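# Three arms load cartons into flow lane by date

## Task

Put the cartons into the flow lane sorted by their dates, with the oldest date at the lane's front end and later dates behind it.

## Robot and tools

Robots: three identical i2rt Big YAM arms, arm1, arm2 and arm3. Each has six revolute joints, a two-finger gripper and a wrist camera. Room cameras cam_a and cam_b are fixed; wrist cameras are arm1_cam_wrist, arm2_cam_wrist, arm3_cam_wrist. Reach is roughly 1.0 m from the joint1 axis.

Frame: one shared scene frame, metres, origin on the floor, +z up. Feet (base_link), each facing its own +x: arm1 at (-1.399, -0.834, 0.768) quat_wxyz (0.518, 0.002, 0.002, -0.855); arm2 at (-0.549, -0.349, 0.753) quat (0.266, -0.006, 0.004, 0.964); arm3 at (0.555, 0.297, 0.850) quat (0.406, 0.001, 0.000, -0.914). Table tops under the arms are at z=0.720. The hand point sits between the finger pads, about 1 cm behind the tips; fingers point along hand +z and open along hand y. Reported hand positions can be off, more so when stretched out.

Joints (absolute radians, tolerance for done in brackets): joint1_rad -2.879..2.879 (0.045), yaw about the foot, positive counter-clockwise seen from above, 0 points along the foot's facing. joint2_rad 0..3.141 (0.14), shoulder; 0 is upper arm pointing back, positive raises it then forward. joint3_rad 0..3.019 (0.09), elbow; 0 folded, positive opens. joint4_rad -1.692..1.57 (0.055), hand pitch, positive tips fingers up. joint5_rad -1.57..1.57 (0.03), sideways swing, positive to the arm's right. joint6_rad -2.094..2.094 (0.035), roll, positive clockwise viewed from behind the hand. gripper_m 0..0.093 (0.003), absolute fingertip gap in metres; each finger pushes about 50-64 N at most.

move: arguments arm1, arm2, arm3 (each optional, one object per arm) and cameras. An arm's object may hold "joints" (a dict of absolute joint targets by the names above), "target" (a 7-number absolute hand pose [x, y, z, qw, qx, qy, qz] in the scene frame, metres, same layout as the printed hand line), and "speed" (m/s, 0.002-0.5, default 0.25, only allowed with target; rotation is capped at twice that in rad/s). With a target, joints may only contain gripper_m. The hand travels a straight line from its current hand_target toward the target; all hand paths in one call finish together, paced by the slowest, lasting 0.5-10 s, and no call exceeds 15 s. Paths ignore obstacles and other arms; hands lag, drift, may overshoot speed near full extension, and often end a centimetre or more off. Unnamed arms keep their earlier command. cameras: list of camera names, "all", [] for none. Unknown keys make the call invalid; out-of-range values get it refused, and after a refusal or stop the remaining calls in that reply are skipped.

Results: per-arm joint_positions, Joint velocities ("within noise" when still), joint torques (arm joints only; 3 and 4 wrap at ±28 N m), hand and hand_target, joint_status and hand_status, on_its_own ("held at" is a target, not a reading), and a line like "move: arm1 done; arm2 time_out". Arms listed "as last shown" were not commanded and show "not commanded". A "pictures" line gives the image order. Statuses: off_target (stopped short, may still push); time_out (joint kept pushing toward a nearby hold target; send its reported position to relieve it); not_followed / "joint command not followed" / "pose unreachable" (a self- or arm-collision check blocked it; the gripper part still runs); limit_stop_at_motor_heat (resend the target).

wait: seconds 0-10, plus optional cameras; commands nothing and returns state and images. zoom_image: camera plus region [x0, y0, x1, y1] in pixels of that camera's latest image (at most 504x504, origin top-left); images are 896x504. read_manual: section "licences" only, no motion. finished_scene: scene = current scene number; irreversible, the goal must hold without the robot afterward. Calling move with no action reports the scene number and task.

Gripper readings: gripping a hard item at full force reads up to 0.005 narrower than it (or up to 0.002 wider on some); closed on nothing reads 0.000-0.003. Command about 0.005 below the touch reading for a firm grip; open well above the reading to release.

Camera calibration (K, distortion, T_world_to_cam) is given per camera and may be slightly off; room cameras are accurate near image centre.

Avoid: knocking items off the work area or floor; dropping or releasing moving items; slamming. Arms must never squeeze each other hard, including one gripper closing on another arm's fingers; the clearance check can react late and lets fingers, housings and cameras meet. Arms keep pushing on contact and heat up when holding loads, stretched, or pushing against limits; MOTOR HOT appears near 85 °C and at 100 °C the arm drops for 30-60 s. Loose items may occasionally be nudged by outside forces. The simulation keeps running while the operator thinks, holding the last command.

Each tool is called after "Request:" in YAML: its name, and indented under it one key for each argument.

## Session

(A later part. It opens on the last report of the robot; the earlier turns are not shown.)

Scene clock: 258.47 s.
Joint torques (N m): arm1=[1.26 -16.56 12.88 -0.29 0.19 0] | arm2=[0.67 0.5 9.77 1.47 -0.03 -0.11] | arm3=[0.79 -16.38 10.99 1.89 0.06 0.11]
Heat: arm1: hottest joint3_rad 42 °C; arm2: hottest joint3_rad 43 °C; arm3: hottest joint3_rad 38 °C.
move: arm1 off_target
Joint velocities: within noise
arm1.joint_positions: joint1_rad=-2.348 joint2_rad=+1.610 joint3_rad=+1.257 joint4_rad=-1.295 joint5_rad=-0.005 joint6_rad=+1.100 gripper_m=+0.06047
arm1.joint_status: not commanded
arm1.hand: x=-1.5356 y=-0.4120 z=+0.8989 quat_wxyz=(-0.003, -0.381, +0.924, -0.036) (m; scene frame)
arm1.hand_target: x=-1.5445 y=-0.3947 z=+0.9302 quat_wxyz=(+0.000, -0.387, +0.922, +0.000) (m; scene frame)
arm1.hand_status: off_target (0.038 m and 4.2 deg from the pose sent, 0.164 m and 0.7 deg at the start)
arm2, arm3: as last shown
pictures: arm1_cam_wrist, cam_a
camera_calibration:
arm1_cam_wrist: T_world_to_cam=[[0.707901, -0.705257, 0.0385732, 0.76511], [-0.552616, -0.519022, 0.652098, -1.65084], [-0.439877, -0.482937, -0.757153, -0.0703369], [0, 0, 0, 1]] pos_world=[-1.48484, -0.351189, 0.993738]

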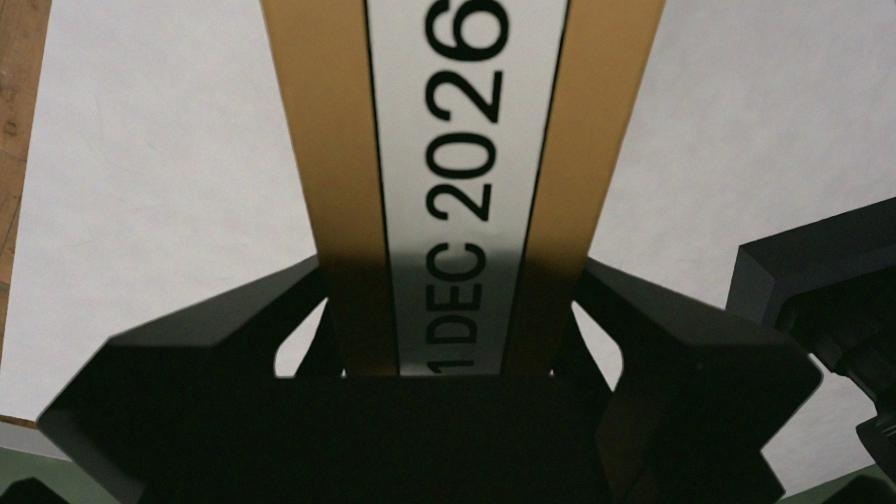

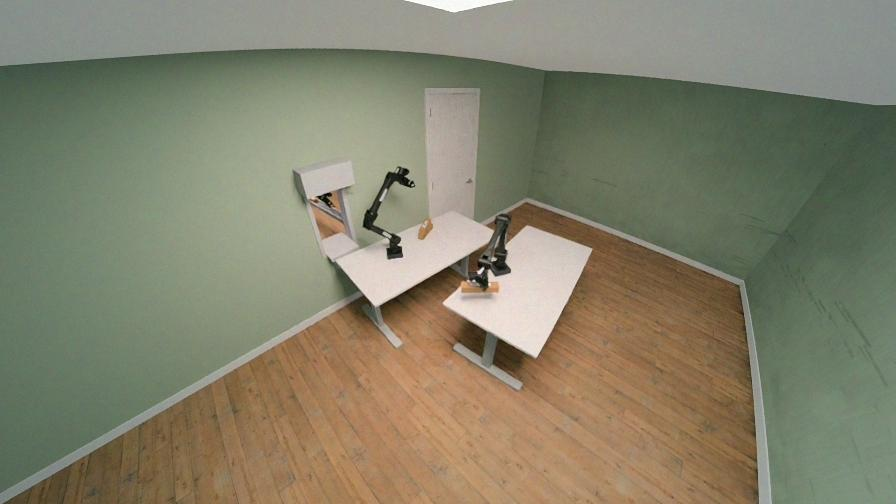

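Request:
move:
  arm1: {"joints": {"joint1_rad": 2.424, "joint2_rad": 1.908, "joint3_rad": 1.756, "joint4_rad": -1.418, "joint5_rad": 0.0, "joint6_rad": 1.1}}
  cameras: ["arm1_cam_wrist", "cam_a", "arm2_cam_wrist"]

Scene clock: 281.03 s.
Joint torques (N m): arm1=[0.26 -24.23 9.52 -0.31 0.25 0.08] | arm2=[0.67 0.5 9.77 1.46 -0.03 -0.11] | arm3=[0.85 -16.44 11.02 1.92 0.06 0.11]
Heat: arm1: hottest joint3_rad 44 °C; arm2: hottest joint3_rad 43 °C; arm3: hottest joint3_rad 38 °C.
move: arm1 done
Joint velocities: within noise
arm1.joint_positions: joint1_rad=+2.433 joint2_rad=+1.949 joint3_rad=+1.743 joint4_rad=-1.407 joint5_rad=-0.002 joint6_rad=+1.097 gripper_m=+0.06047
arm1.joint_status: all done
arm1.hand: x=-0.8529 y=-0.6160 z=+0.9037 quat_wxyz=(+0.016, -0.350, -0.936, +0.011) (m; scene frame)
arm1.hand_target: x=-0.8501 y=-0.6214 z=+0.9317 quat_wxyz=(+0.000, -0.356, -0.934, -0.003) (m; scene frame)
arm1.hand_status: not commanded
arm2, arm3: as last shown
pictures: arm1_cam_wrist, arm2_cam_wrist, cam_a
camera_calibration:
arm1_cam_wrist: T_world_to_cam=[[-0.653236, -0.757127, 0.00648669, -1.02607], [-0.576101, 0.502573, 0.644614, -0.766509], [-0.491315, 0.417348, -0.76448, 0.652476], [0, 0, 0, 1]] pos_world=[-0.791283, -0.66395, 0.999564]
arm2_cam_wrist: T_world_to_cam=[[-0.995898, -0.0903516, -0.00480861, -0.57497], [-0.0823824, 0.927468, -0.364713, 1.02898], [0.0374123, -0.362821, -0.931107, 1.16044], [0, 0, 0, 1]] pos_world=[-0.531257, -0.58526, 1.45302]

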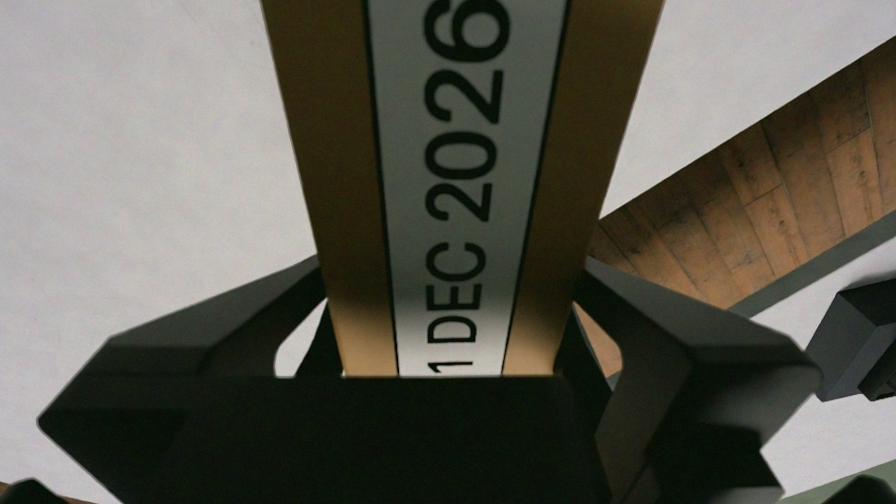

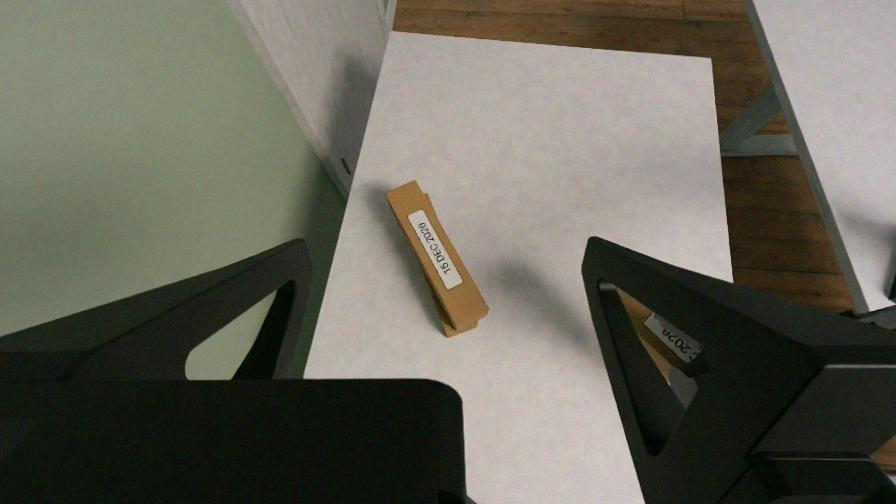

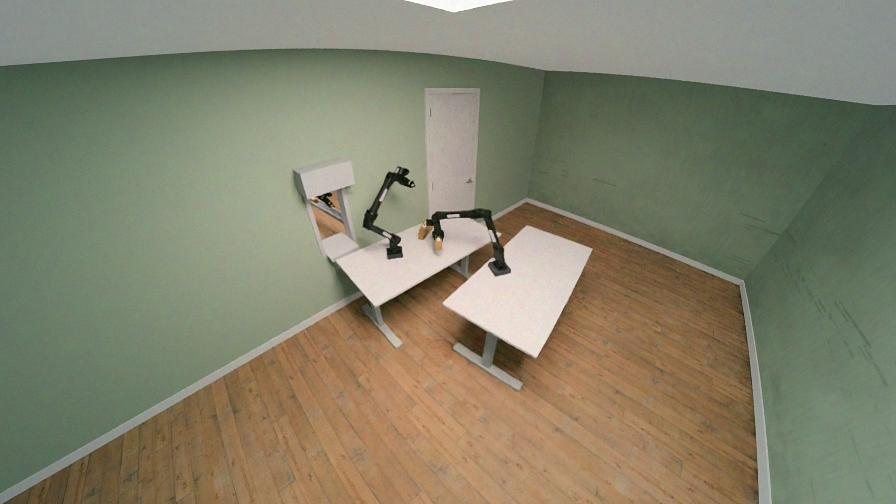

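Request:
move:
  arm1: {"target": [-0.850, -0.621, 0.80, 0.0, 0.356, 0.934, 0.0], "speed": 0.12}
  cameras: ["arm2_cam_wrist"]

Scene clock: 285.27 s.
Joint torques (N m): arm1=[0.26 -21.77 8.55 0.36 0.3 0.09] | arm2=[0.67 0.5 9.77 1.47 -0.03 -0.11] | arm3=[0.73 -16.62 10.96 1.96 0.07 0.11]
Heat: arm1: hottest joint3_rad 44 °C; arm2: hottest joint3_rad 43 °C; arm3: hottest joint3_rad 38 °C.
move: arm1 off_target
Joint velocities: within noise
arm1.joint_positions: joint1_rad=+2.433 joint2_rad=+2.031 joint3_rad=+1.547 joint4_rad=-1.131 joint5_rad=+0.001 joint6_rad=+1.097 gripper_m=+0.06047
arm1.joint_status: not commanded
arm1.hand: x=-0.8618 y=-0.6196 z=+0.7863 quat_wxyz=(+0.016, -0.350, -0.936, +0.012) (m; scene frame)
arm1.hand_target: x=-0.8503 y=-0.6212 z=+0.8001 quat_wxyz=(+0.000, -0.356, -0.934, +0.000) (m; scene frame)
arm1.hand_status: off_target (0.018 m and 2.4 deg from the pose sent, 0.104 m and 2.3 deg at the start)
arm2: as last shown
arm3.joint_positions: joint1_rad=+0.638 joint2_rad=+1.522 joint3_rad=+0.897 joint4_rad=-0.251 joint5_rad=-0.001 joint6_rad=-0.006 gripper_m=+0.09402
arm3.joint_status: not commanded
arm3.hand: x=+0.5020 y=-0.2385 z=+0.9495 quat_wxyz=(-0.229, -0.694, -0.634, +0.252) (m; scene frame)
arm3.hand_target: x=+0.5058 y=-0.2455 z=+0.9575 quat_wxyz=(-0.239, -0.690, -0.632, +0.259) (m; scene frame)
arm3.hand_status: not commanded
pictures: arm2_cam_wrist
camera_calibration:
arm2_cam_wrist: T_world_to_cam=[[-0.995898, -0.0903516, -0.00480861, -0.57497], [-0.0823824, 0.927468, -0.364713, 1.02898], [0.0374123, -0.362821, -0.931107, 1.16044], [0, 0, 0, 1]] pos_world=[-0.531257, -0.58526, 1.45302]

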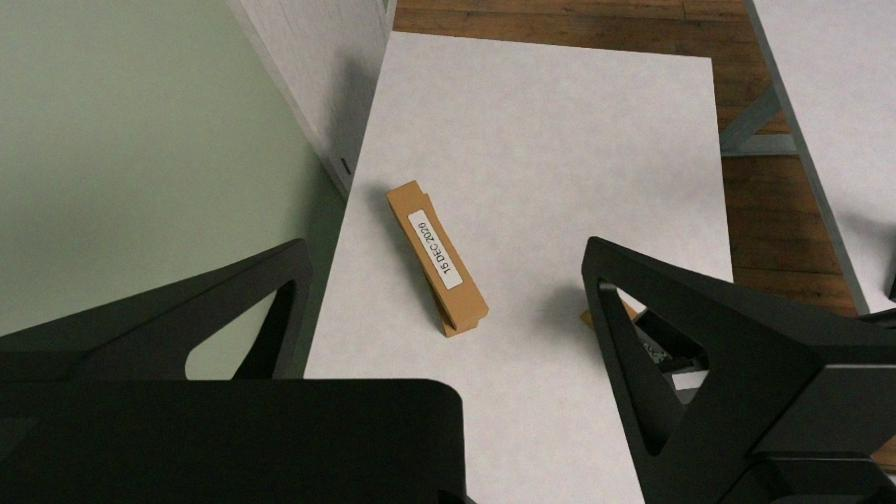

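Request:
move:
  arm1: {"target": [-0.847, -0.621, 0.78, 0.0, 0.356, 0.934, 0.0], "speed": 0.06}
  cameras: []

Scene clock: 288.13 s.
Joint torques (N m): arm1=[0.21 -21.54 8.21 0.35 0.18 0.06] | arm2=[0.67 0.5 9.76 1.48 -0.03 -0.11] | arm3=[0.79 -16.44 11.07 1.92 0.05 0.11]
Heat: arm1: hottest joint3_rad 44 °C; arm2: hottest joint3_rad 43 °C; arm3: hottest joint3_rad 38 °C.
move: arm1 off_target
Joint velocities: within noise
arm1.joint_positions: joint1_rad=+2.433 joint2_rad=+2.052 joint3_rad=+1.545 joint4_rad=-1.092 joint5_rad=+0.004 joint6_rad=+1.097 gripper_m=+0.06047
arm1.joint_status: not commanded
arm1.hand: x=-0.8560 y=-0.6178 z=+0.7735 quat_wxyz=(+0.009, -0.350, -0.937, +0.008) (m; scene frame)
arm1.hand_target: x=-0.8471 y=-0.6211 z=+0.7800 quat_wxyz=(+0.000, -0.356, -0.934, +0.000) (m; scene frame)
arm1.hand_status: off_target (0.012 m and 1.6 deg from the pose sent, 0.016 m and 2.4 deg at the start)
arm2.joint_positions: joint1_rad=+2.214 joint2_rad=+0.806 joint3_rad=+1.588 joint4_rad=-1.391 joint5_rad=+0.000 joint6_rad=+0.010 gripper_m=+0.09404
arm2.joint_status: not commanded
arm2.hand: x=-0.5253 y=-0.6223 z=+1.3357 quat_wxyz=(+0.352, +0.596, +0.652, -0.309) (m; scene frame)
arm2.hand_target: x=-0.5230 y=-0.6163 z=+1.3410 quat_wxyz=(+0.355, +0.588, +0.657, -0.311) (m; scene frame)
arm2.hand_status: not commanded
arm3: as last shown
pictures: none
No camera images: "cameras" was empty.

Request:
move:
  arm1: {"target": [-0.847, -0.621, 0.765, 0.0, 0.356, 0.934, 0.0], "speed": 0.05}
  cameras: []

Scene clock: 290.43 s.
Joint torques (N m): arm1=[0.21 -19.96 7.64 0.94 0.17 0.06] | arm2=[0.67 0.56 9.77 1.47 -0.03 -0.11] | arm3=[0.91 -16.56 10.99 1.96 0.06 0.13]
Heat: arm1: hottest joint3_rad 43 °C; arm2: hottest joint3_rad 43 °C; arm3: hottest joint3_rad 39 °C.
move: arm1 off_target
Joint velocities: within noise
arm1.joint_positions: joint1_rad=+2.433 joint2_rad=+2.052 joint3_rad=+1.539 joint4_rad=-1.076 joint5_rad=+0.004 joint6_rad=+1.097 gripper_m=+0.06047
arm1.joint_status: not commanded
arm1.hand: x=-0.8545 y=-0.6172 z=+0.7717 quat_wxyz=(+0.005, -0.350, -0.937, +0.005) (m; scene frame)
arm1.hand_target: x=-0.8472 y=-0.6211 z=+0.7651 quat_wxyz=(+0.000, -0.356, -0.934, +0.000) (m; scene frame)
arm1.hand_status: off_target (0.011 m and 1.1 deg from the pose sent, 0.013 m and 1.6 deg at the start)
arm2, arm3: as last shown
pictures: none
No camera images: "cameras" was empty.

Request:
move:
  arm1: {"joints": {"gripper_m": 0.09}}
  cameras: ["arm1_cam_wrist"]

Scene clock: 295.73 s.
Joint torques (N m): arm1=[0.09 -20.07 7.65 0.46 0.17 0.05] | arm2=[0.67 0.5 9.76 1.46 -0.03 -0.11] | arm3=[0.73 -16.38 10.97 1.91 0.08 0.11]
Heat: arm1: hottest joint3_rad 43 °C; arm2: hottest joint3_rad 43 °C; arm3: hottest joint3_rad 39 °C.
move: arm1 done
Joint velocities: within noise
arm1.joint_positions: joint1_rad=+2.433 joint2_rad=+2.053 joint3_rad=+1.539 joint4_rad=-1.063 joint5_rad=+0.004 joint6_rad=+1.097 gripper_m=+0.08985
arm1.joint_status: all done
arm1.hand: x=-0.8516 y=-0.6160 z=+0.7710 quat_wxyz=(+0.001, -0.350, -0.937, +0.001) (m; scene frame)
arm1.hand_target: x=-0.8471 y=-0.6211 z=+0.7652 quat_wxyz=(+0.000, -0.356, -0.934, +0.000) (m; scene frame)
arm1.hand_status: not commanded
arm2, arm3: as last shown
pictures: arm1_cam_wrist
camera_calibration:
arm1_cam_wrist: T_world_to_cam=[[-0.652966, -0.757032, -0.0231797, -1.00123], [-0.599136, 0.497569, 0.627265, -0.689476], [-0.463326, 0.42347, -0.778461, 0.590013], [0, 0, 0, 1]] pos_world=[-0.793489, -0.664751, 0.868578]

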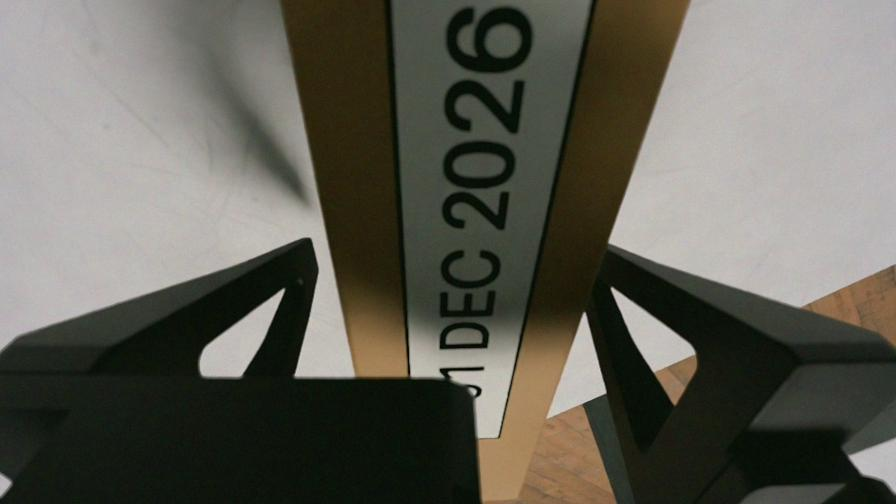

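Request:
move:
  arm1: {"target": [-0.850, -0.620, 0.92, 0.0, 0.356, 0.934, 0.0], "speed": 0.2}
  cameras: ["arm1_cam_wrist", "arm2_cam_wrist"]

Scene clock: 300.50 s.
Joint torques (N m): arm1=[0.44 -19.55 12.12 -0.29 0.18 0.11] | arm2=[0.67 0.5 9.76 1.47 -0.03 -0.11] | arm3=[0.85 -16.62 10.97 1.96 0.04 0.11]
Heat: arm1: hottest joint3_rad 43 °C; arm2: hottest joint3_rad 43 °C; arm3: hottest joint3_rad 39 °C.
move: arm1 off_target
Joint velocities: within noise
arm1.joint_positions: joint1_rad=+2.433 joint2_rad=+1.911 joint3_rad=+1.689 joint4_rad=-1.386 joint5_rad=+0.004 joint6_rad=+1.097 gripper_m=+0.08993
arm1.joint_status: not commanded
arm1.hand: x=-0.8641 y=-0.6215 z=+0.9051 quat_wxyz=(+0.012, -0.350, -0.937, +0.011) (m; scene frame)
arm1.hand_target: x=-0.8507 y=-0.6203 z=+0.9200 quat_wxyz=(+0.000, -0.356, -0.934, +0.000) (m; scene frame)
arm1.hand_status: off_target (0.021 m and 2.0 deg from the pose sent, 0.149 m and 0.7 deg at the start)
arm2, arm3: as last shown
pictures: arm1_cam_wrist, arm2_cam_wrist
camera_calibration:
arm1_cam_wrist: T_world_to_cam=[[-0.653172, -0.757198, 0.00403045, -1.0354], [-0.580949, 0.504536, 0.638703, -0.768757], [-0.485659, 0.414842, -0.769442, 0.658112], [0, 0, 0, 1]] pos_world=[-0.803284, -0.66915, 1.00156]
arm2_cam_wrist: T_world_to_cam=[[-0.995898, -0.0903516, -0.00480861, -0.57497], [-0.0823824, 0.927468, -0.364713, 1.02898], [0.0374123, -0.362821, -0.931107, 1.16044], [0, 0, 0, 1]] pos_world=[-0.531257, -0.58526, 1.45302]

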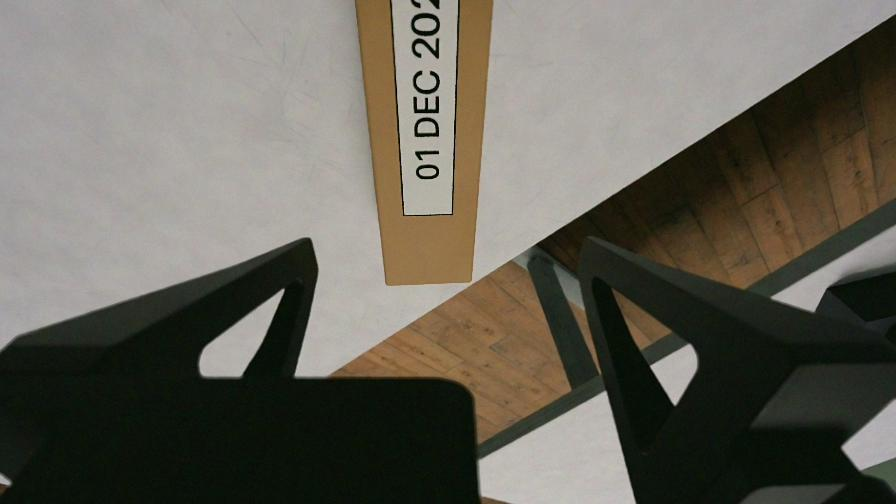

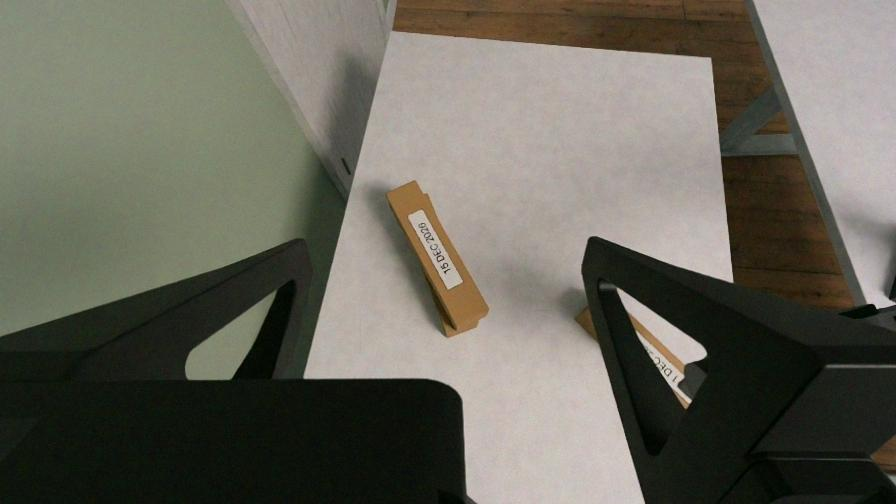

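Request:
move:
  arm1: {"joints": {"joint1_rad": 0.9, "joint2_rad": 1.2, "joint3_rad": 1.4, "joint4_rad": -1.4, "joint5_rad": 0.0, "joint6_rad": 0.0}}
  cameras: ["arm2_cam_wrist"]

Request:
move:
  arm2: {"joints": {"joint1_rad": 1.26, "joint2_rad": 1.415, "joint3_rad": 1.224, "joint4_rad": -1.38, "joint5_rad": 0.0, "joint6_rad": 1.433}}
  cameras: ["arm2_cam_wrist", "cam_a"]

Scene clock: 312.00 s.
Joint torques (N m): arm1=[-0.26 -9.41 9.94 0.38 0.03 -0.09] | arm2=[0.67 0.5 9.76 1.47 -0.03 -0.11] | arm3=[0.67 -16.73 11 1.89 0.07 0.12]
Heat: arm1: hottest joint3_rad 44 °C; arm2: hottest joint3_rad 44 °C; arm3: hottest joint3_rad 39 °C.
move: arm1 done
Joint velocities: within noise
arm1.joint_positions: joint1_rad=+0.913 joint2_rad=+1.199 joint3_rad=+1.393 joint4_rad=-1.390 joint5_rad=+0.001 joint6_rad=+0.009 gripper_m=+0.08995
arm1.joint_status: all done
arm1.hand: x=-1.2274 y=-1.2107 z=+1.1188 quat_wxyz=(-0.157, -0.534, -0.825, +0.097) (m; scene frame)
arm1.hand_target: x=-1.2326 y=-1.2118 z=+1.1208 quat_wxyz=(-0.154, -0.536, -0.824, +0.098) (m; scene frame)
arm1.hand_status: not commanded
arm2, arm3: as last shown
pictures: arm2_cam_wrist
camera_calibration:
arm2_cam_wrist: T_world_to_cam=[[-0.995898, -0.0903516, -0.00480861, -0.57497], [-0.0823824, 0.927468, -0.364713, 1.02898], [0.0374123, -0.362821, -0.931107, 1.16044], [0, 0, 0, 1]] pos_world=[-0.531257, -0.58526, 1.45302]

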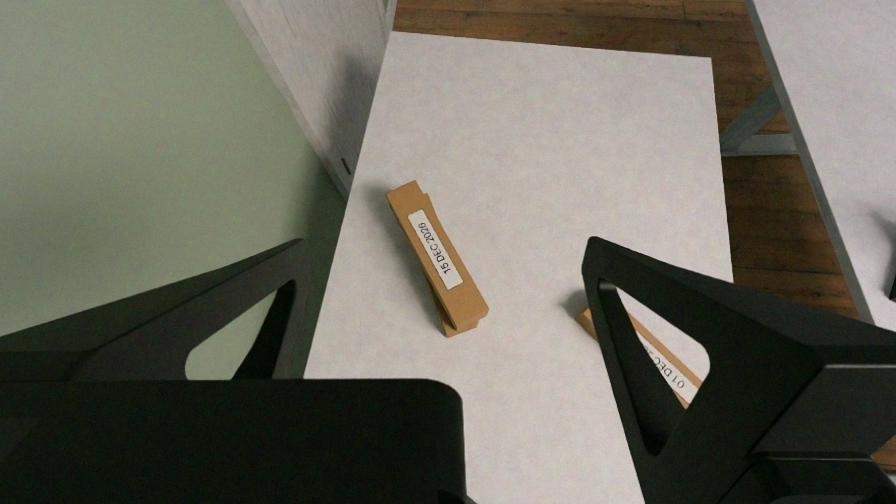

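Scene clock: 313.70 s.
Joint torques (N m): arm1=[-0.26 -9.7 10 0.38 0.03 -0.06] | arm2=[-0.44 -9.93 10.36 0.18 0.04 0.07] | arm3=[0.85 -16.44 10.96 1.89 0.06 0.11]
Heat: arm1: hottest joint3_rad 44 °C; arm2: hottest joint3_rad 44 °C; arm3: hottest joint3_rad 39 °C.
move: arm2 done
Joint velocities: within noise
arm1, arm3: as last shown
arm2.joint_positions: joint1_rad=+1.267 joint2_rad=+1.413 joint3_rad=+1.218 joint4_rad=-1.379 joint5_rad=+0.001 joint6_rad=+1.422 gripper_m=+0.09404
arm2.joint_status: all done
arm2.hand: x=-0.8520 y=-0.6147 z=+0.9486 quat_wxyz=(+0.002, +0.940, -0.340, +0.007) (m; scene frame)
arm2.hand_target: x=-0.8552 y=-0.6138 z=+0.9499 quat_wxyz=(+0.004, +0.937, -0.349, +0.007) (m; scene frame)
arm2.hand_status: not commanded
pictures: arm2_cam_wrist, cam_a
camera_calibration:
arm2_cam_wrist: T_world_to_cam=[[0.635633, 0.771879, 0.0131949, 1.00158], [0.625457, -0.524925, 0.577284, -0.329414], [0.45252, -0.358688, -0.816437, 1.06245], [0, 0, 0, 1]] pos_world=[-0.911383, -0.564928, 1.04437]

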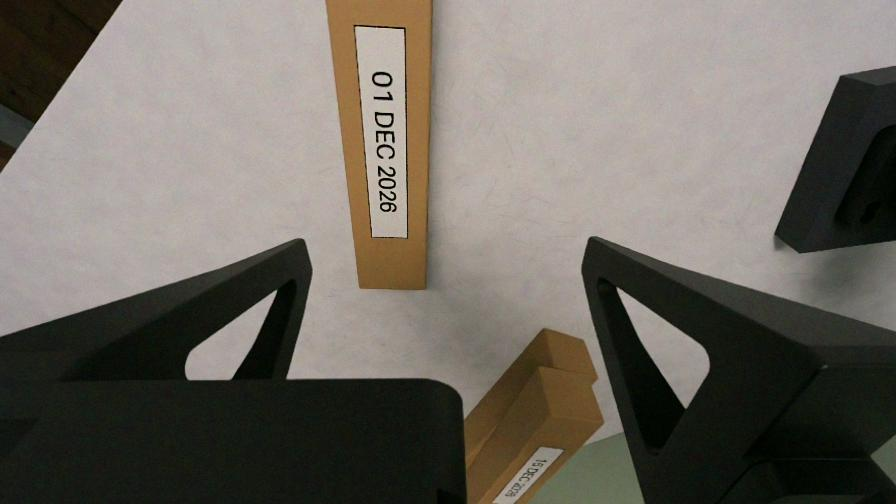

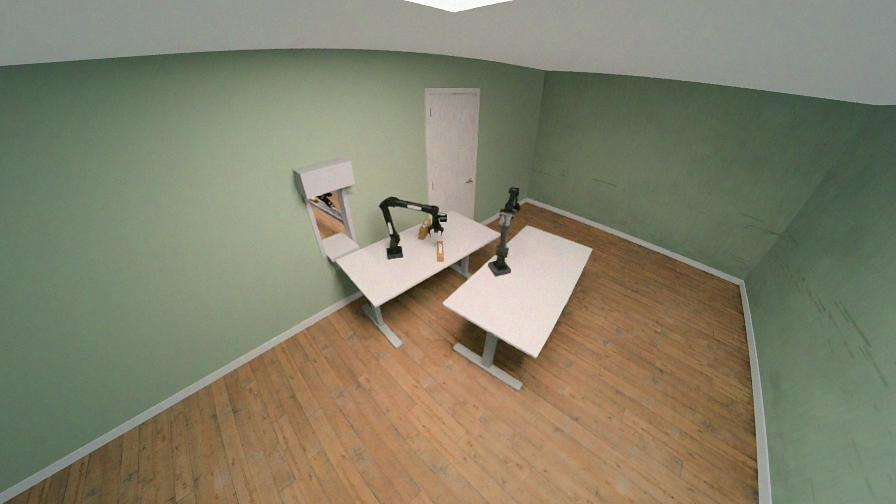

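Request:
move:
  arm2: {"target": [-0.864, -0.667, 0.84, 0.0, 0.9291, -0.3697, 0.0], "speed": 0.2}
  cameras: ["arm2_cam_wrist"]

Scene clock: 335.97 s.
Joint torques (N m): arm1=[-0.26 -9.7 10 0.4 0.03 -0.06] | arm2=[0.67 -10.81 8.54 0.65 0.16 0.1] | arm3=[0.97 -16.32 10.99 1.96 0.07 0.12]
Heat: arm1: hottest joint3_rad 42 °C; arm2: hottest joint3_rad 45 °C; arm3: hottest joint3_rad 39 °C.
move: arm2 done
Joint velocities: within noise
arm1, arm3: as last shown
arm2.joint_positions: joint1_rad=+1.329 joint2_rad=+1.607 joint3_rad=+1.154 joint4_rad=-1.111 joint5_rad=+0.013 joint6_rad=+1.545 gripper_m=+0.09404
arm2.joint_status: not commanded
arm2.hand: x=-0.8671 y=-0.6647 z=+0.8474 quat_wxyz=(+0.004, +0.930, -0.369, -0.001) (m; scene frame)
arm2.hand_target: x=-0.8640 y=-0.6669 z=+0.8401 quat_wxyz=(+0.000, +0.929, -0.370, +0.000) (m; scene frame)
arm2.hand_status: done (0.008 m and 0.5 deg from the pose sent, 0.121 m and 3.7 deg at the start)
pictures: arm2_cam_wrist
camera_calibration:
arm2_cam_wrist: T_world_to_cam=[[0.681768, 0.731557, 0.00411735, 1.07196], [0.601077, -0.563359, 0.566863, -0.325619], [0.417012, -0.383994, -0.823802, 0.92728], [0, 0, 0, 1]] pos_world=[-0.921793, -0.61157, 0.944062]

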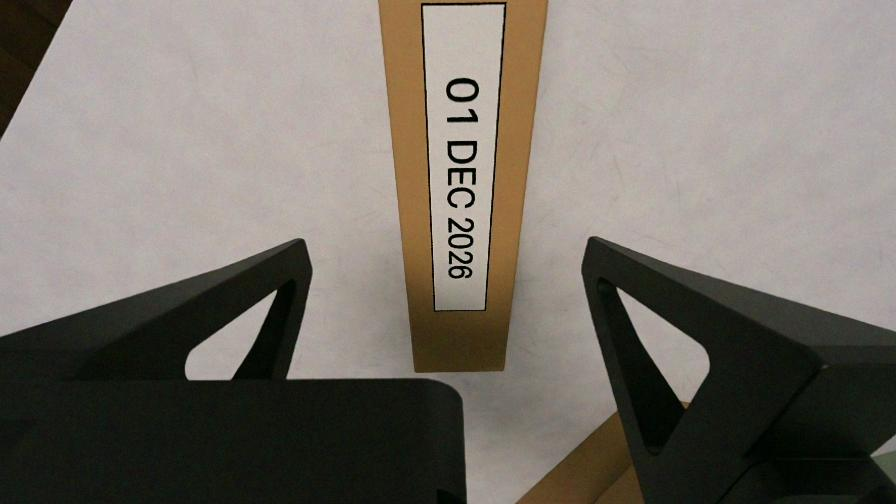

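Request:
move:
  arm2: {"target": [-0.8595, -0.662, 0.757, 0.0, 0.9291, -0.3697, 0.0], "speed": 0.12}
  cameras: ["arm2_cam_wrist"]

Scene clock: 349.23 s.
Joint torques (N m): arm1=[-0.21 -9.7 9.99 0.36 0.03 -0.07] | arm2=[0.44 -11.46 7.17 0.69 0.15 0.05] | arm3=[0.97 -16.5 10.99 1.94 0.08 0.11]
Heat: arm1: hottest joint3_rad 42 °C; arm2: hottest joint3_rad 44 °C; arm3: hottest joint3_rad 39 °C.
move: arm2 off_target
Joint velocities: within noise
arm1: as last shown
arm2.joint_positions: joint1_rad=+1.329 joint2_rad=+1.711 joint3_rad=+1.043 joint4_rad=-0.887 joint5_rad=+0.013 joint6_rad=+1.546 gripper_m=+0.09404
arm2.joint_status: not commanded
arm2.hand: x=-0.8643 y=-0.6635 z=+0.7671 quat_wxyz=(+0.008, +0.929, -0.369, -0.003) (m; scene frame)
arm2.hand_target: x=-0.8594 y=-0.6618 z=+0.7572 quat_wxyz=(+0.000, +0.929, -0.370, +0.000) (m; scene frame)
arm2.hand_status: off_target (0.011 m and 1.0 deg from the pose sent, 0.091 m and 0.5 deg at the start)
arm3.joint_positions: joint1_rad=+0.638 joint2_rad=+1.522 joint3_rad=+0.897 joint4_rad=-0.251 joint5_rad=-0.001 joint6_rad=-0.006 gripper_m=+0.09402
arm3.joint_status: not commanded
arm3.hand: x=+0.5020 y=-0.2385 z=+0.9495 quat_wxyz=(-0.229, -0.694, -0.634, +0.252) (m; scene frame)
arm3.hand_target: x=+0.5058 y=-0.2455 z=+0.9575 quat_wxyz=(-0.239, -0.690, -0.632, +0.259) (m; scene frame)
arm3.hand_status: not commanded
pictures: arm2_cam_wrist
camera_calibration:
arm2_cam_wrist: T_world_to_cam=[[0.682441, 0.73093, -0.00381873, 1.07582], [0.603915, -0.560893, 0.566291, -0.276519], [0.411778, -0.388767, -0.824196, 0.853145], [0, 0, 0, 1]] pos_world=[-0.918498, -0.609775, 0.863858]

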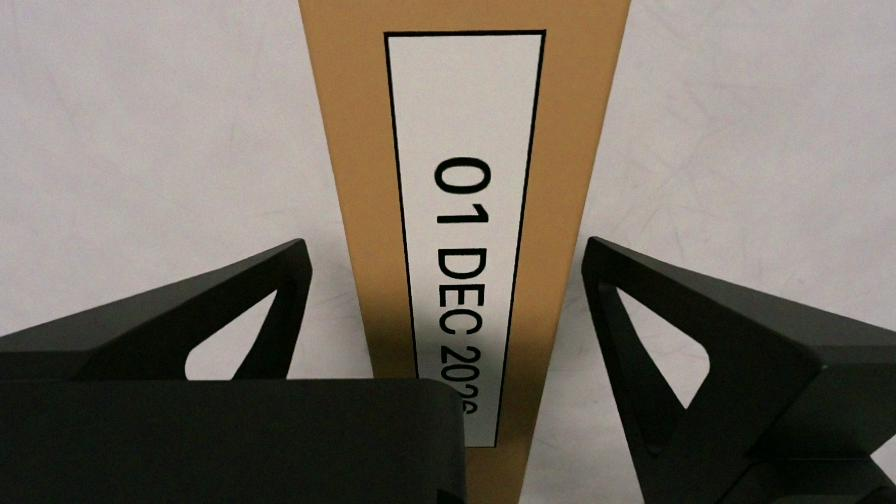

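Request:
move:
  arm2: {"target": [-0.8575, -0.661, 0.744, 0.0, 0.9291, -0.3697, 0.0], "speed": 0.1}
  cameras: []

Request:
move:
  arm2: {"joints": {"gripper_m": 0.053}}
  cameras: ["arm2_cam_wrist"]

Scene clock: 352.67 s.
Joint torques (N m): arm1=[-0.26 -9.76 10 0.38 0.03 -0.06] | arm2=[0.5 -11.16 6.79 0.72 0.15 0.07] | arm3=[0.85 -16.44 10.97 1.94 0.07 0.12]
Heat: arm1: hottest joint3_rad 42 °C; arm2: hottest joint3_rad 44 °C; arm3: hottest joint3_rad 39 °C.
move: arm2 off_target
Joint velocities: within noise
arm1, arm3: as last shown
arm2.joint_positions: joint1_rad=+1.329 joint2_rad=+1.729 joint3_rad=+1.027 joint4_rad=-0.851 joint5_rad=+0.013 joint6_rad=+1.546 gripper_m=+0.09404
arm2.joint_status: not commanded
arm2.hand: x=-0.8637 y=-0.6631 z=+0.7553 quat_wxyz=(+0.010, +0.929, -0.369, -0.003) (m; scene frame)
arm2.hand_target: x=-0.8575 y=-0.6608 z=+0.7443 quat_wxyz=(+0.000, +0.929, -0.370, +0.000) (m; scene frame)
arm2.hand_status: off_target (0.013 m and 1.2 deg from the pose sent, 0.024 m and 1.0 deg at the start)
pictures: none
No camera images: "cameras" was empty.

Scene clock: 353.27 s.
Joint torques (N m): arm1=[-0.26 -9.7 10 0.38 0.03 -0.06] | arm2=[0.44 -11.34 6.91 0.65 0.14 0.07] | arm3=[0.85 -16.56 11.07 1.98 0.07 0.11]
Heat: arm1: hottest joint3_rad 42 °C; arm2: hottest joint3_rad 44 °C; arm3: hottest joint3_rad 39 °C.
move: arm2 off_target
Joint velocities: within noise
arm1, arm3: as last shown
arm2.joint_positions: joint1_rad=+1.329 joint2_rad=+1.729 joint3_rad=+1.026 joint4_rad=-0.850 joint5_rad=+0.013 joint6_rad=+1.546 gripper_m=+0.06082
arm2.joint_status: gripper_m off_target (ended at +0.06085, target +0.05300)
arm2.hand: x=-0.8633 y=-0.6627 z=+0.7549 quat_wxyz=(+0.009, +0.929, -0.369, -0.003) (m; scene frame)
arm2.hand_target: x=-0.8575 y=-0.6608 z=+0.7444 quat_wxyz=(+0.000, +0.929, -0.370, +0.000) (m; scene frame)
arm2.hand_status: not commanded
pictures: arm2_cam_wrist
camera_calibration:
arm2_cam_wrist: T_world_to_cam=[[0.682441, 0.730911, -0.00650757, 1.07651], [0.604957, -0.559798, 0.566263, -0.268243], [0.410245, -0.390378, -0.824199, 0.840519], [0, 0, 0, 1]] pos_world=[-0.9172, -0.608877, 0.851657]

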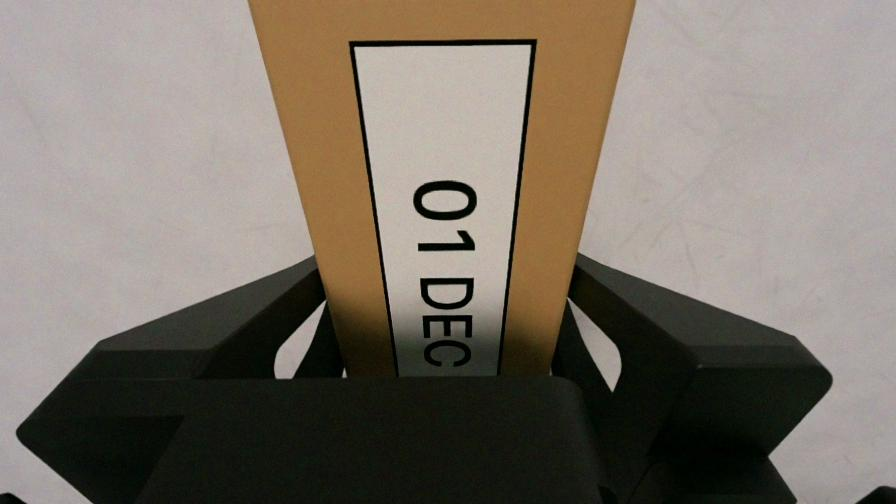

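Request:
move:
  arm2: {"target": [-0.8575, -0.661, 0.92, 0.0, 0.9291, -0.3697, 0.0], "speed": 0.2}
  cameras: ["arm2_cam_wrist"]

Request:
move:
  arm2: {"joints": {"joint1_rad": -1.784, "joint2_rad": 1.433, "joint3_rad": 1.202, "joint4_rad": -1.34, "joint5_rad": 0.0, "joint6_rad": 0.82}}
  cameras: ["arm2_cam_wrist", "cam_a", "cam_b"]

Scene clock: 368.33 s.
Joint torques (N m): arm1=[-0.26 -9.82 10 0.39 0.03 -0.06] | arm2=[0.85 -11.99 14.5 -0.46 0.11 0.1] | arm3=[0.79 -16.26 10.97 1.96 0.07 0.12]
Heat: arm1: hottest joint3_rad 42 °C; arm2: hottest joint3_rad 43 °C; arm3: hottest joint3_rad 39 °C.
move: arm2 off_target
Joint velocities: within noise
arm1, arm3: as last shown
arm2.joint_positions: joint1_rad=+1.330 joint2_rad=+1.520 joint3_rad=+1.185 joint4_rad=-1.298 joint5_rad=+0.014 joint6_rad=+1.549 gripper_m=+0.06082
arm2.joint_status: not commanded
arm2.hand: x=-0.8446 y=-0.6412 z=+0.8951 quat_wxyz=(-0.027, +0.929, -0.370, +0.012) (m; scene frame)
arm2.hand_target: x=-0.8563 y=-0.6598 z=+0.9201 quat_wxyz=(+0.000, +0.929, -0.370, +0.000) (m; scene frame)
arm2.hand_status: off_target (0.034 m and 3.4 deg from the pose sent, 0.165 m and 1.1 deg at the start)
pictures: arm2_cam_wrist
camera_calibration:
arm2_cam_wrist: T_world_to_cam=[[0.682023, 0.727739, 0.07239, 0.975873], [0.572564, -0.59292, 0.566229, -0.395455], [0.454989, -0.344734, -0.821063, 1.02115], [0, 0, 0, 1]] pos_world=[-0.903754, -0.592631, 0.991699]

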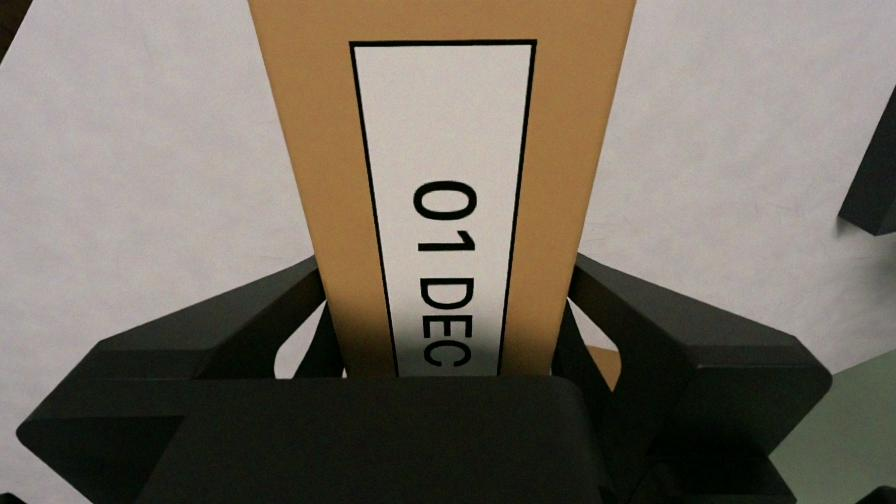

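Scene clock: 370.90 s.
Joint torques (N m): arm1=[-0.32 -9.7 9.99 0.36 0.04 -0.06] | arm2=[-0.38 -11.99 10.99 -0.2 -0.02 -0.11] | arm3=[0.85 -16.5 10.95 1.88 0.07 0.11]
Heat: arm1: hottest joint3_rad 42 °C; arm2: hottest joint3_rad 44 °C; arm3: hottest joint3_rad 39 °C.
move: arm2 done
Joint velocities: within noise
arm1, arm3: as last shown
arm2.joint_positions: joint1_rad=-1.780 joint2_rad=+1.450 joint3_rad=+1.185 joint4_rad=-1.331 joint5_rad=+0.002 joint6_rad=+0.830 gripper_m=+0.06089
arm2.joint_status: all done
arm2.hand: x=-0.2731 y=-0.0502 z=+0.9212 quat_wxyz=(+0.003, -0.004, -1.000, +0.015) (m; scene frame)
arm2.hand_target: x=-0.2706 y=-0.0489 z=+0.9338 quat_wxyz=(-0.005, -0.001, -1.000, +0.006) (m; scene frame)
arm2.hand_status: not commanded
pictures: arm2_cam_wrist, cam_a, cam_b
camera_calibration:
arm2_cam_wrist: T_world_to_cam=[[-0.0038626, -0.999035, 0.0437448, -0.093461], [-0.821305, 0.0281251, 0.569796, -0.739765], [-0.570477, -0.0337269, -0.820621, 0.721382], [0, 0, 0, 1]] pos_world=[-0.196402, -0.0482348, 1.01759]

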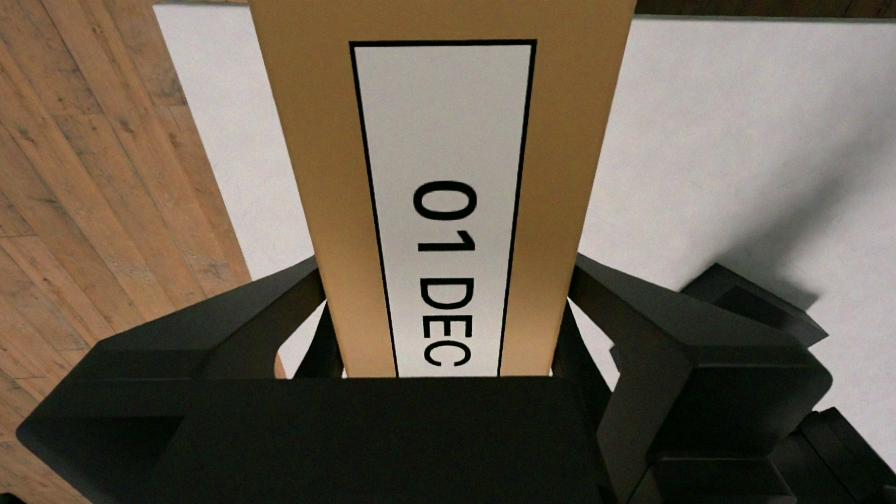

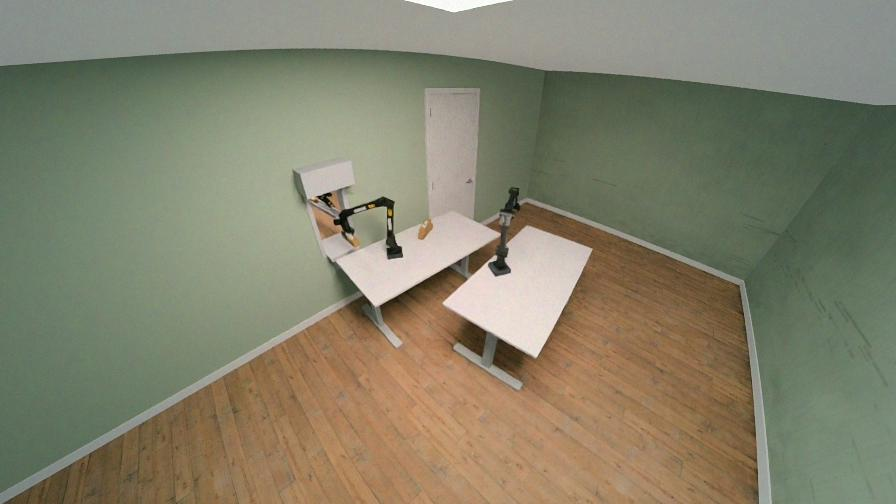

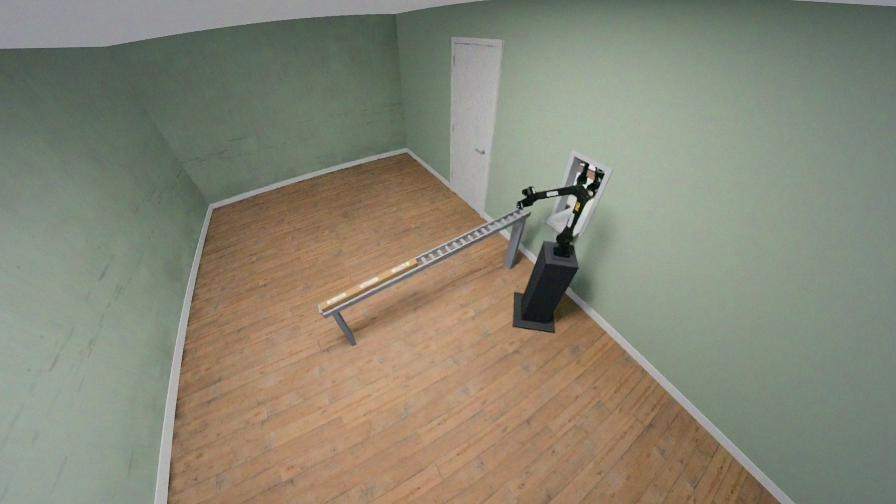

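Request:
zoom_image:
  camera: "cam_a"
  region: [280, 150, 420, 280]

Request:
zoom_image:
  camera: "cam_b"
  region: [500, 130, 630, 260]

Scaled by 3.600 from the camera's 896x504 image, which has a finer 1280x720 frame.

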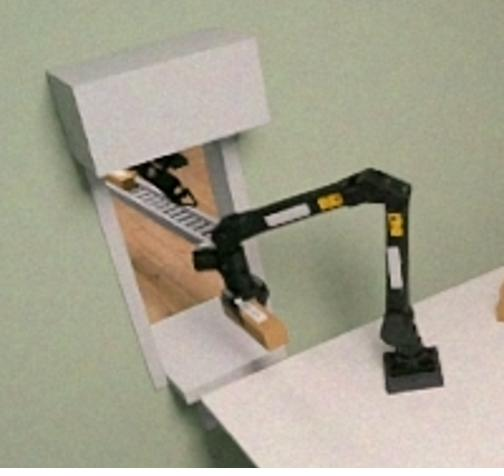

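Scaled by 3.877 from the camera's 896x504 image, which has a finer 1280x720 frame.

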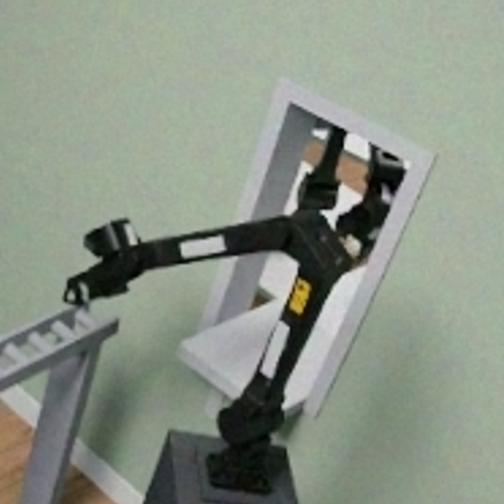

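Request:
move:
  arm2: {"target": [0.0, -0.01, 0.915, 0.0, 0.0, 1.0, 0.0], "speed": 0.15}
  cameras: ["arm2_cam_wrist", "cam_a", "cam_b"]

Request:
zoom_image:
  camera: "cam_a"
  region: [280, 150, 420, 280]

Request:
zoom_image:
  camera: "cam_b"
  region: [500, 130, 630, 260]

Scene clock: 381.53 s.
Joint torques (N m): arm1=[-0.26 -9.7 10 0.4 0.03 -0.05] | arm2=[-0.73 -19.72 15.69 -0.27 -0.07 -0.11] | arm3=[0.91 -16.56 11.02 1.94 0.06 0.12]
Heat: arm1: hottest joint3_rad 42 °C; arm2: hottest joint3_rad 46 °C; arm3: hottest joint3_rad 39 °C.
move: arm2 off_target
Joint velocities: within noise
arm1.joint_positions: joint1_rad=+0.913 joint2_rad=+1.199 joint3_rad=+1.393 joint4_rad=-1.390 joint5_rad=+0.001 joint6_rad=+0.009 gripper_m=+0.08995
arm1.joint_status: not commanded
arm1.hand: x=-1.2274 y=-1.2107 z=+1.1188 quat_wxyz=(-0.157, -0.534, -0.825, +0.097) (m; scene frame)
arm1.hand_target: x=-1.2326 y=-1.2118 z=+1.1208 quat_wxyz=(-0.154, -0.536, -0.824, +0.098) (m; scene frame)
arm1.hand_status: not commanded
arm2.joint_positions: joint1_rad=-2.048 joint2_rad=+2.060 joint3_rad=+1.932 joint4_rad=-1.499 joint5_rad=-0.012 joint6_rad=+0.558 gripper_m=+0.06089
arm2.joint_status: not commanded
arm2.hand: x=-0.0195 y=-0.0175 z=+0.8927 quat_wxyz=(+0.022, -0.002, -1.000, +0.016) (m; scene frame)
arm2.hand_target: x=-0.0016 y=-0.0110 z=+0.9152 quat_wxyz=(-0.001, +0.000, -1.000, +0.000) (m; scene frame)
arm2.hand_status: off_target (0.031 m and 3.1 deg from the pose sent, 0.276 m and 1.8 deg at the start)
arm3: as last shown
pictures: arm2_cam_wrist, cam_a, cam_b
camera_calibration:
arm2_cam_wrist: T_world_to_cam=[[0.00131485, -0.999034, 0.0439223, -0.0586097], [-0.798735, 0.0253781, 0.601147, -0.543729], [-0.601681, -0.0358727, -0.797931, 0.822841], [0, 0, 0, 1]] pos_world=[0.0608686, -0.0152367, 0.986005]

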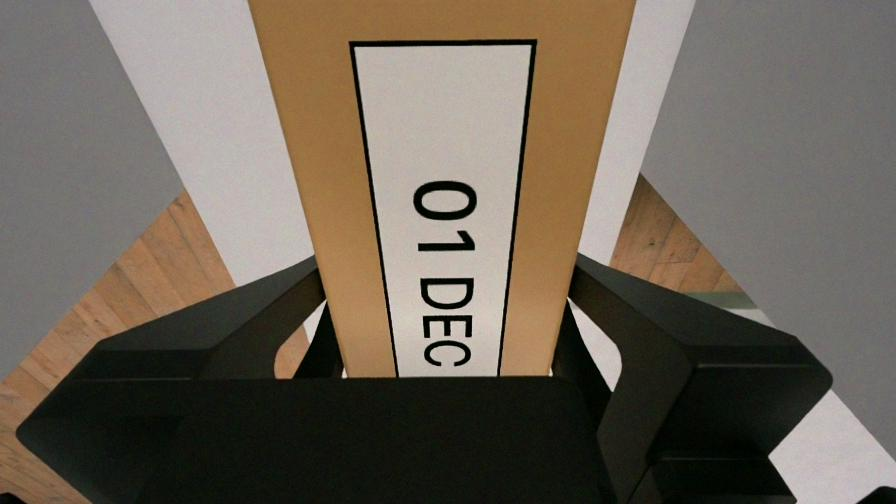

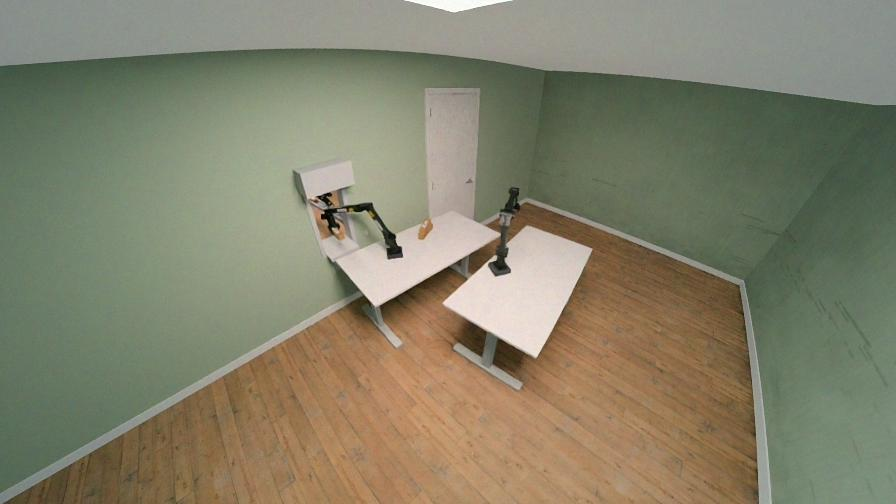

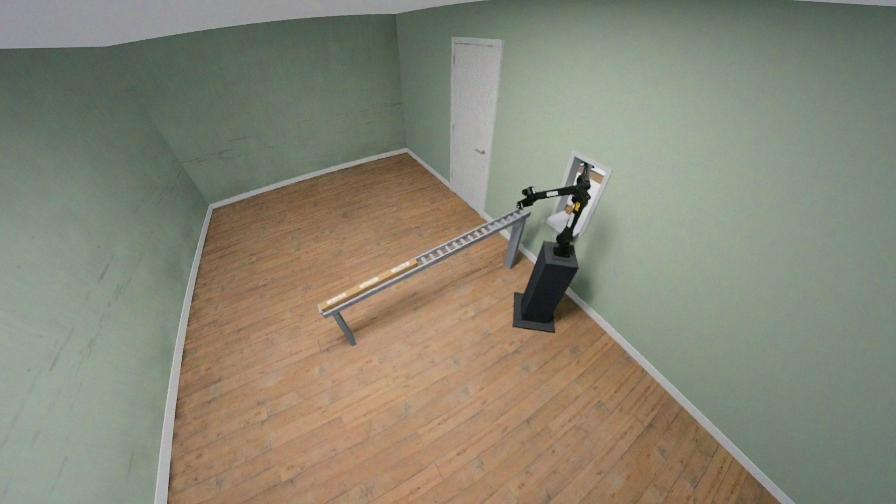

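Scaled by 3.600 from the camera's 896x504 image, which has a finer 1280x720 frame.

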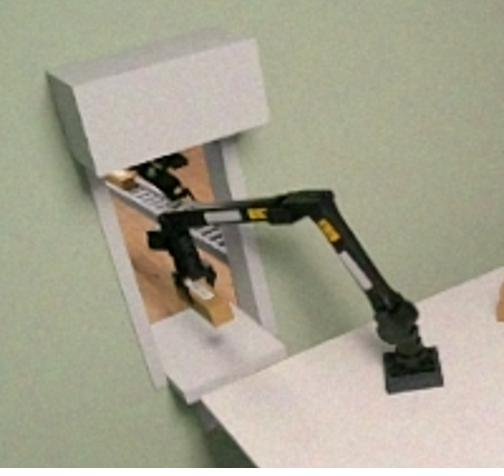

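Scaled by 3.877 from the camera's 896x504 image, which has a finer 1280x720 frame.

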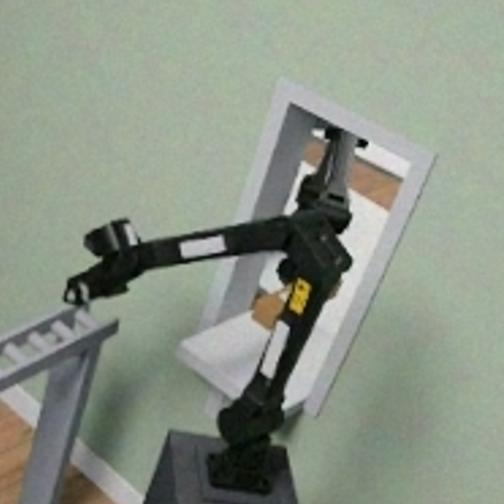

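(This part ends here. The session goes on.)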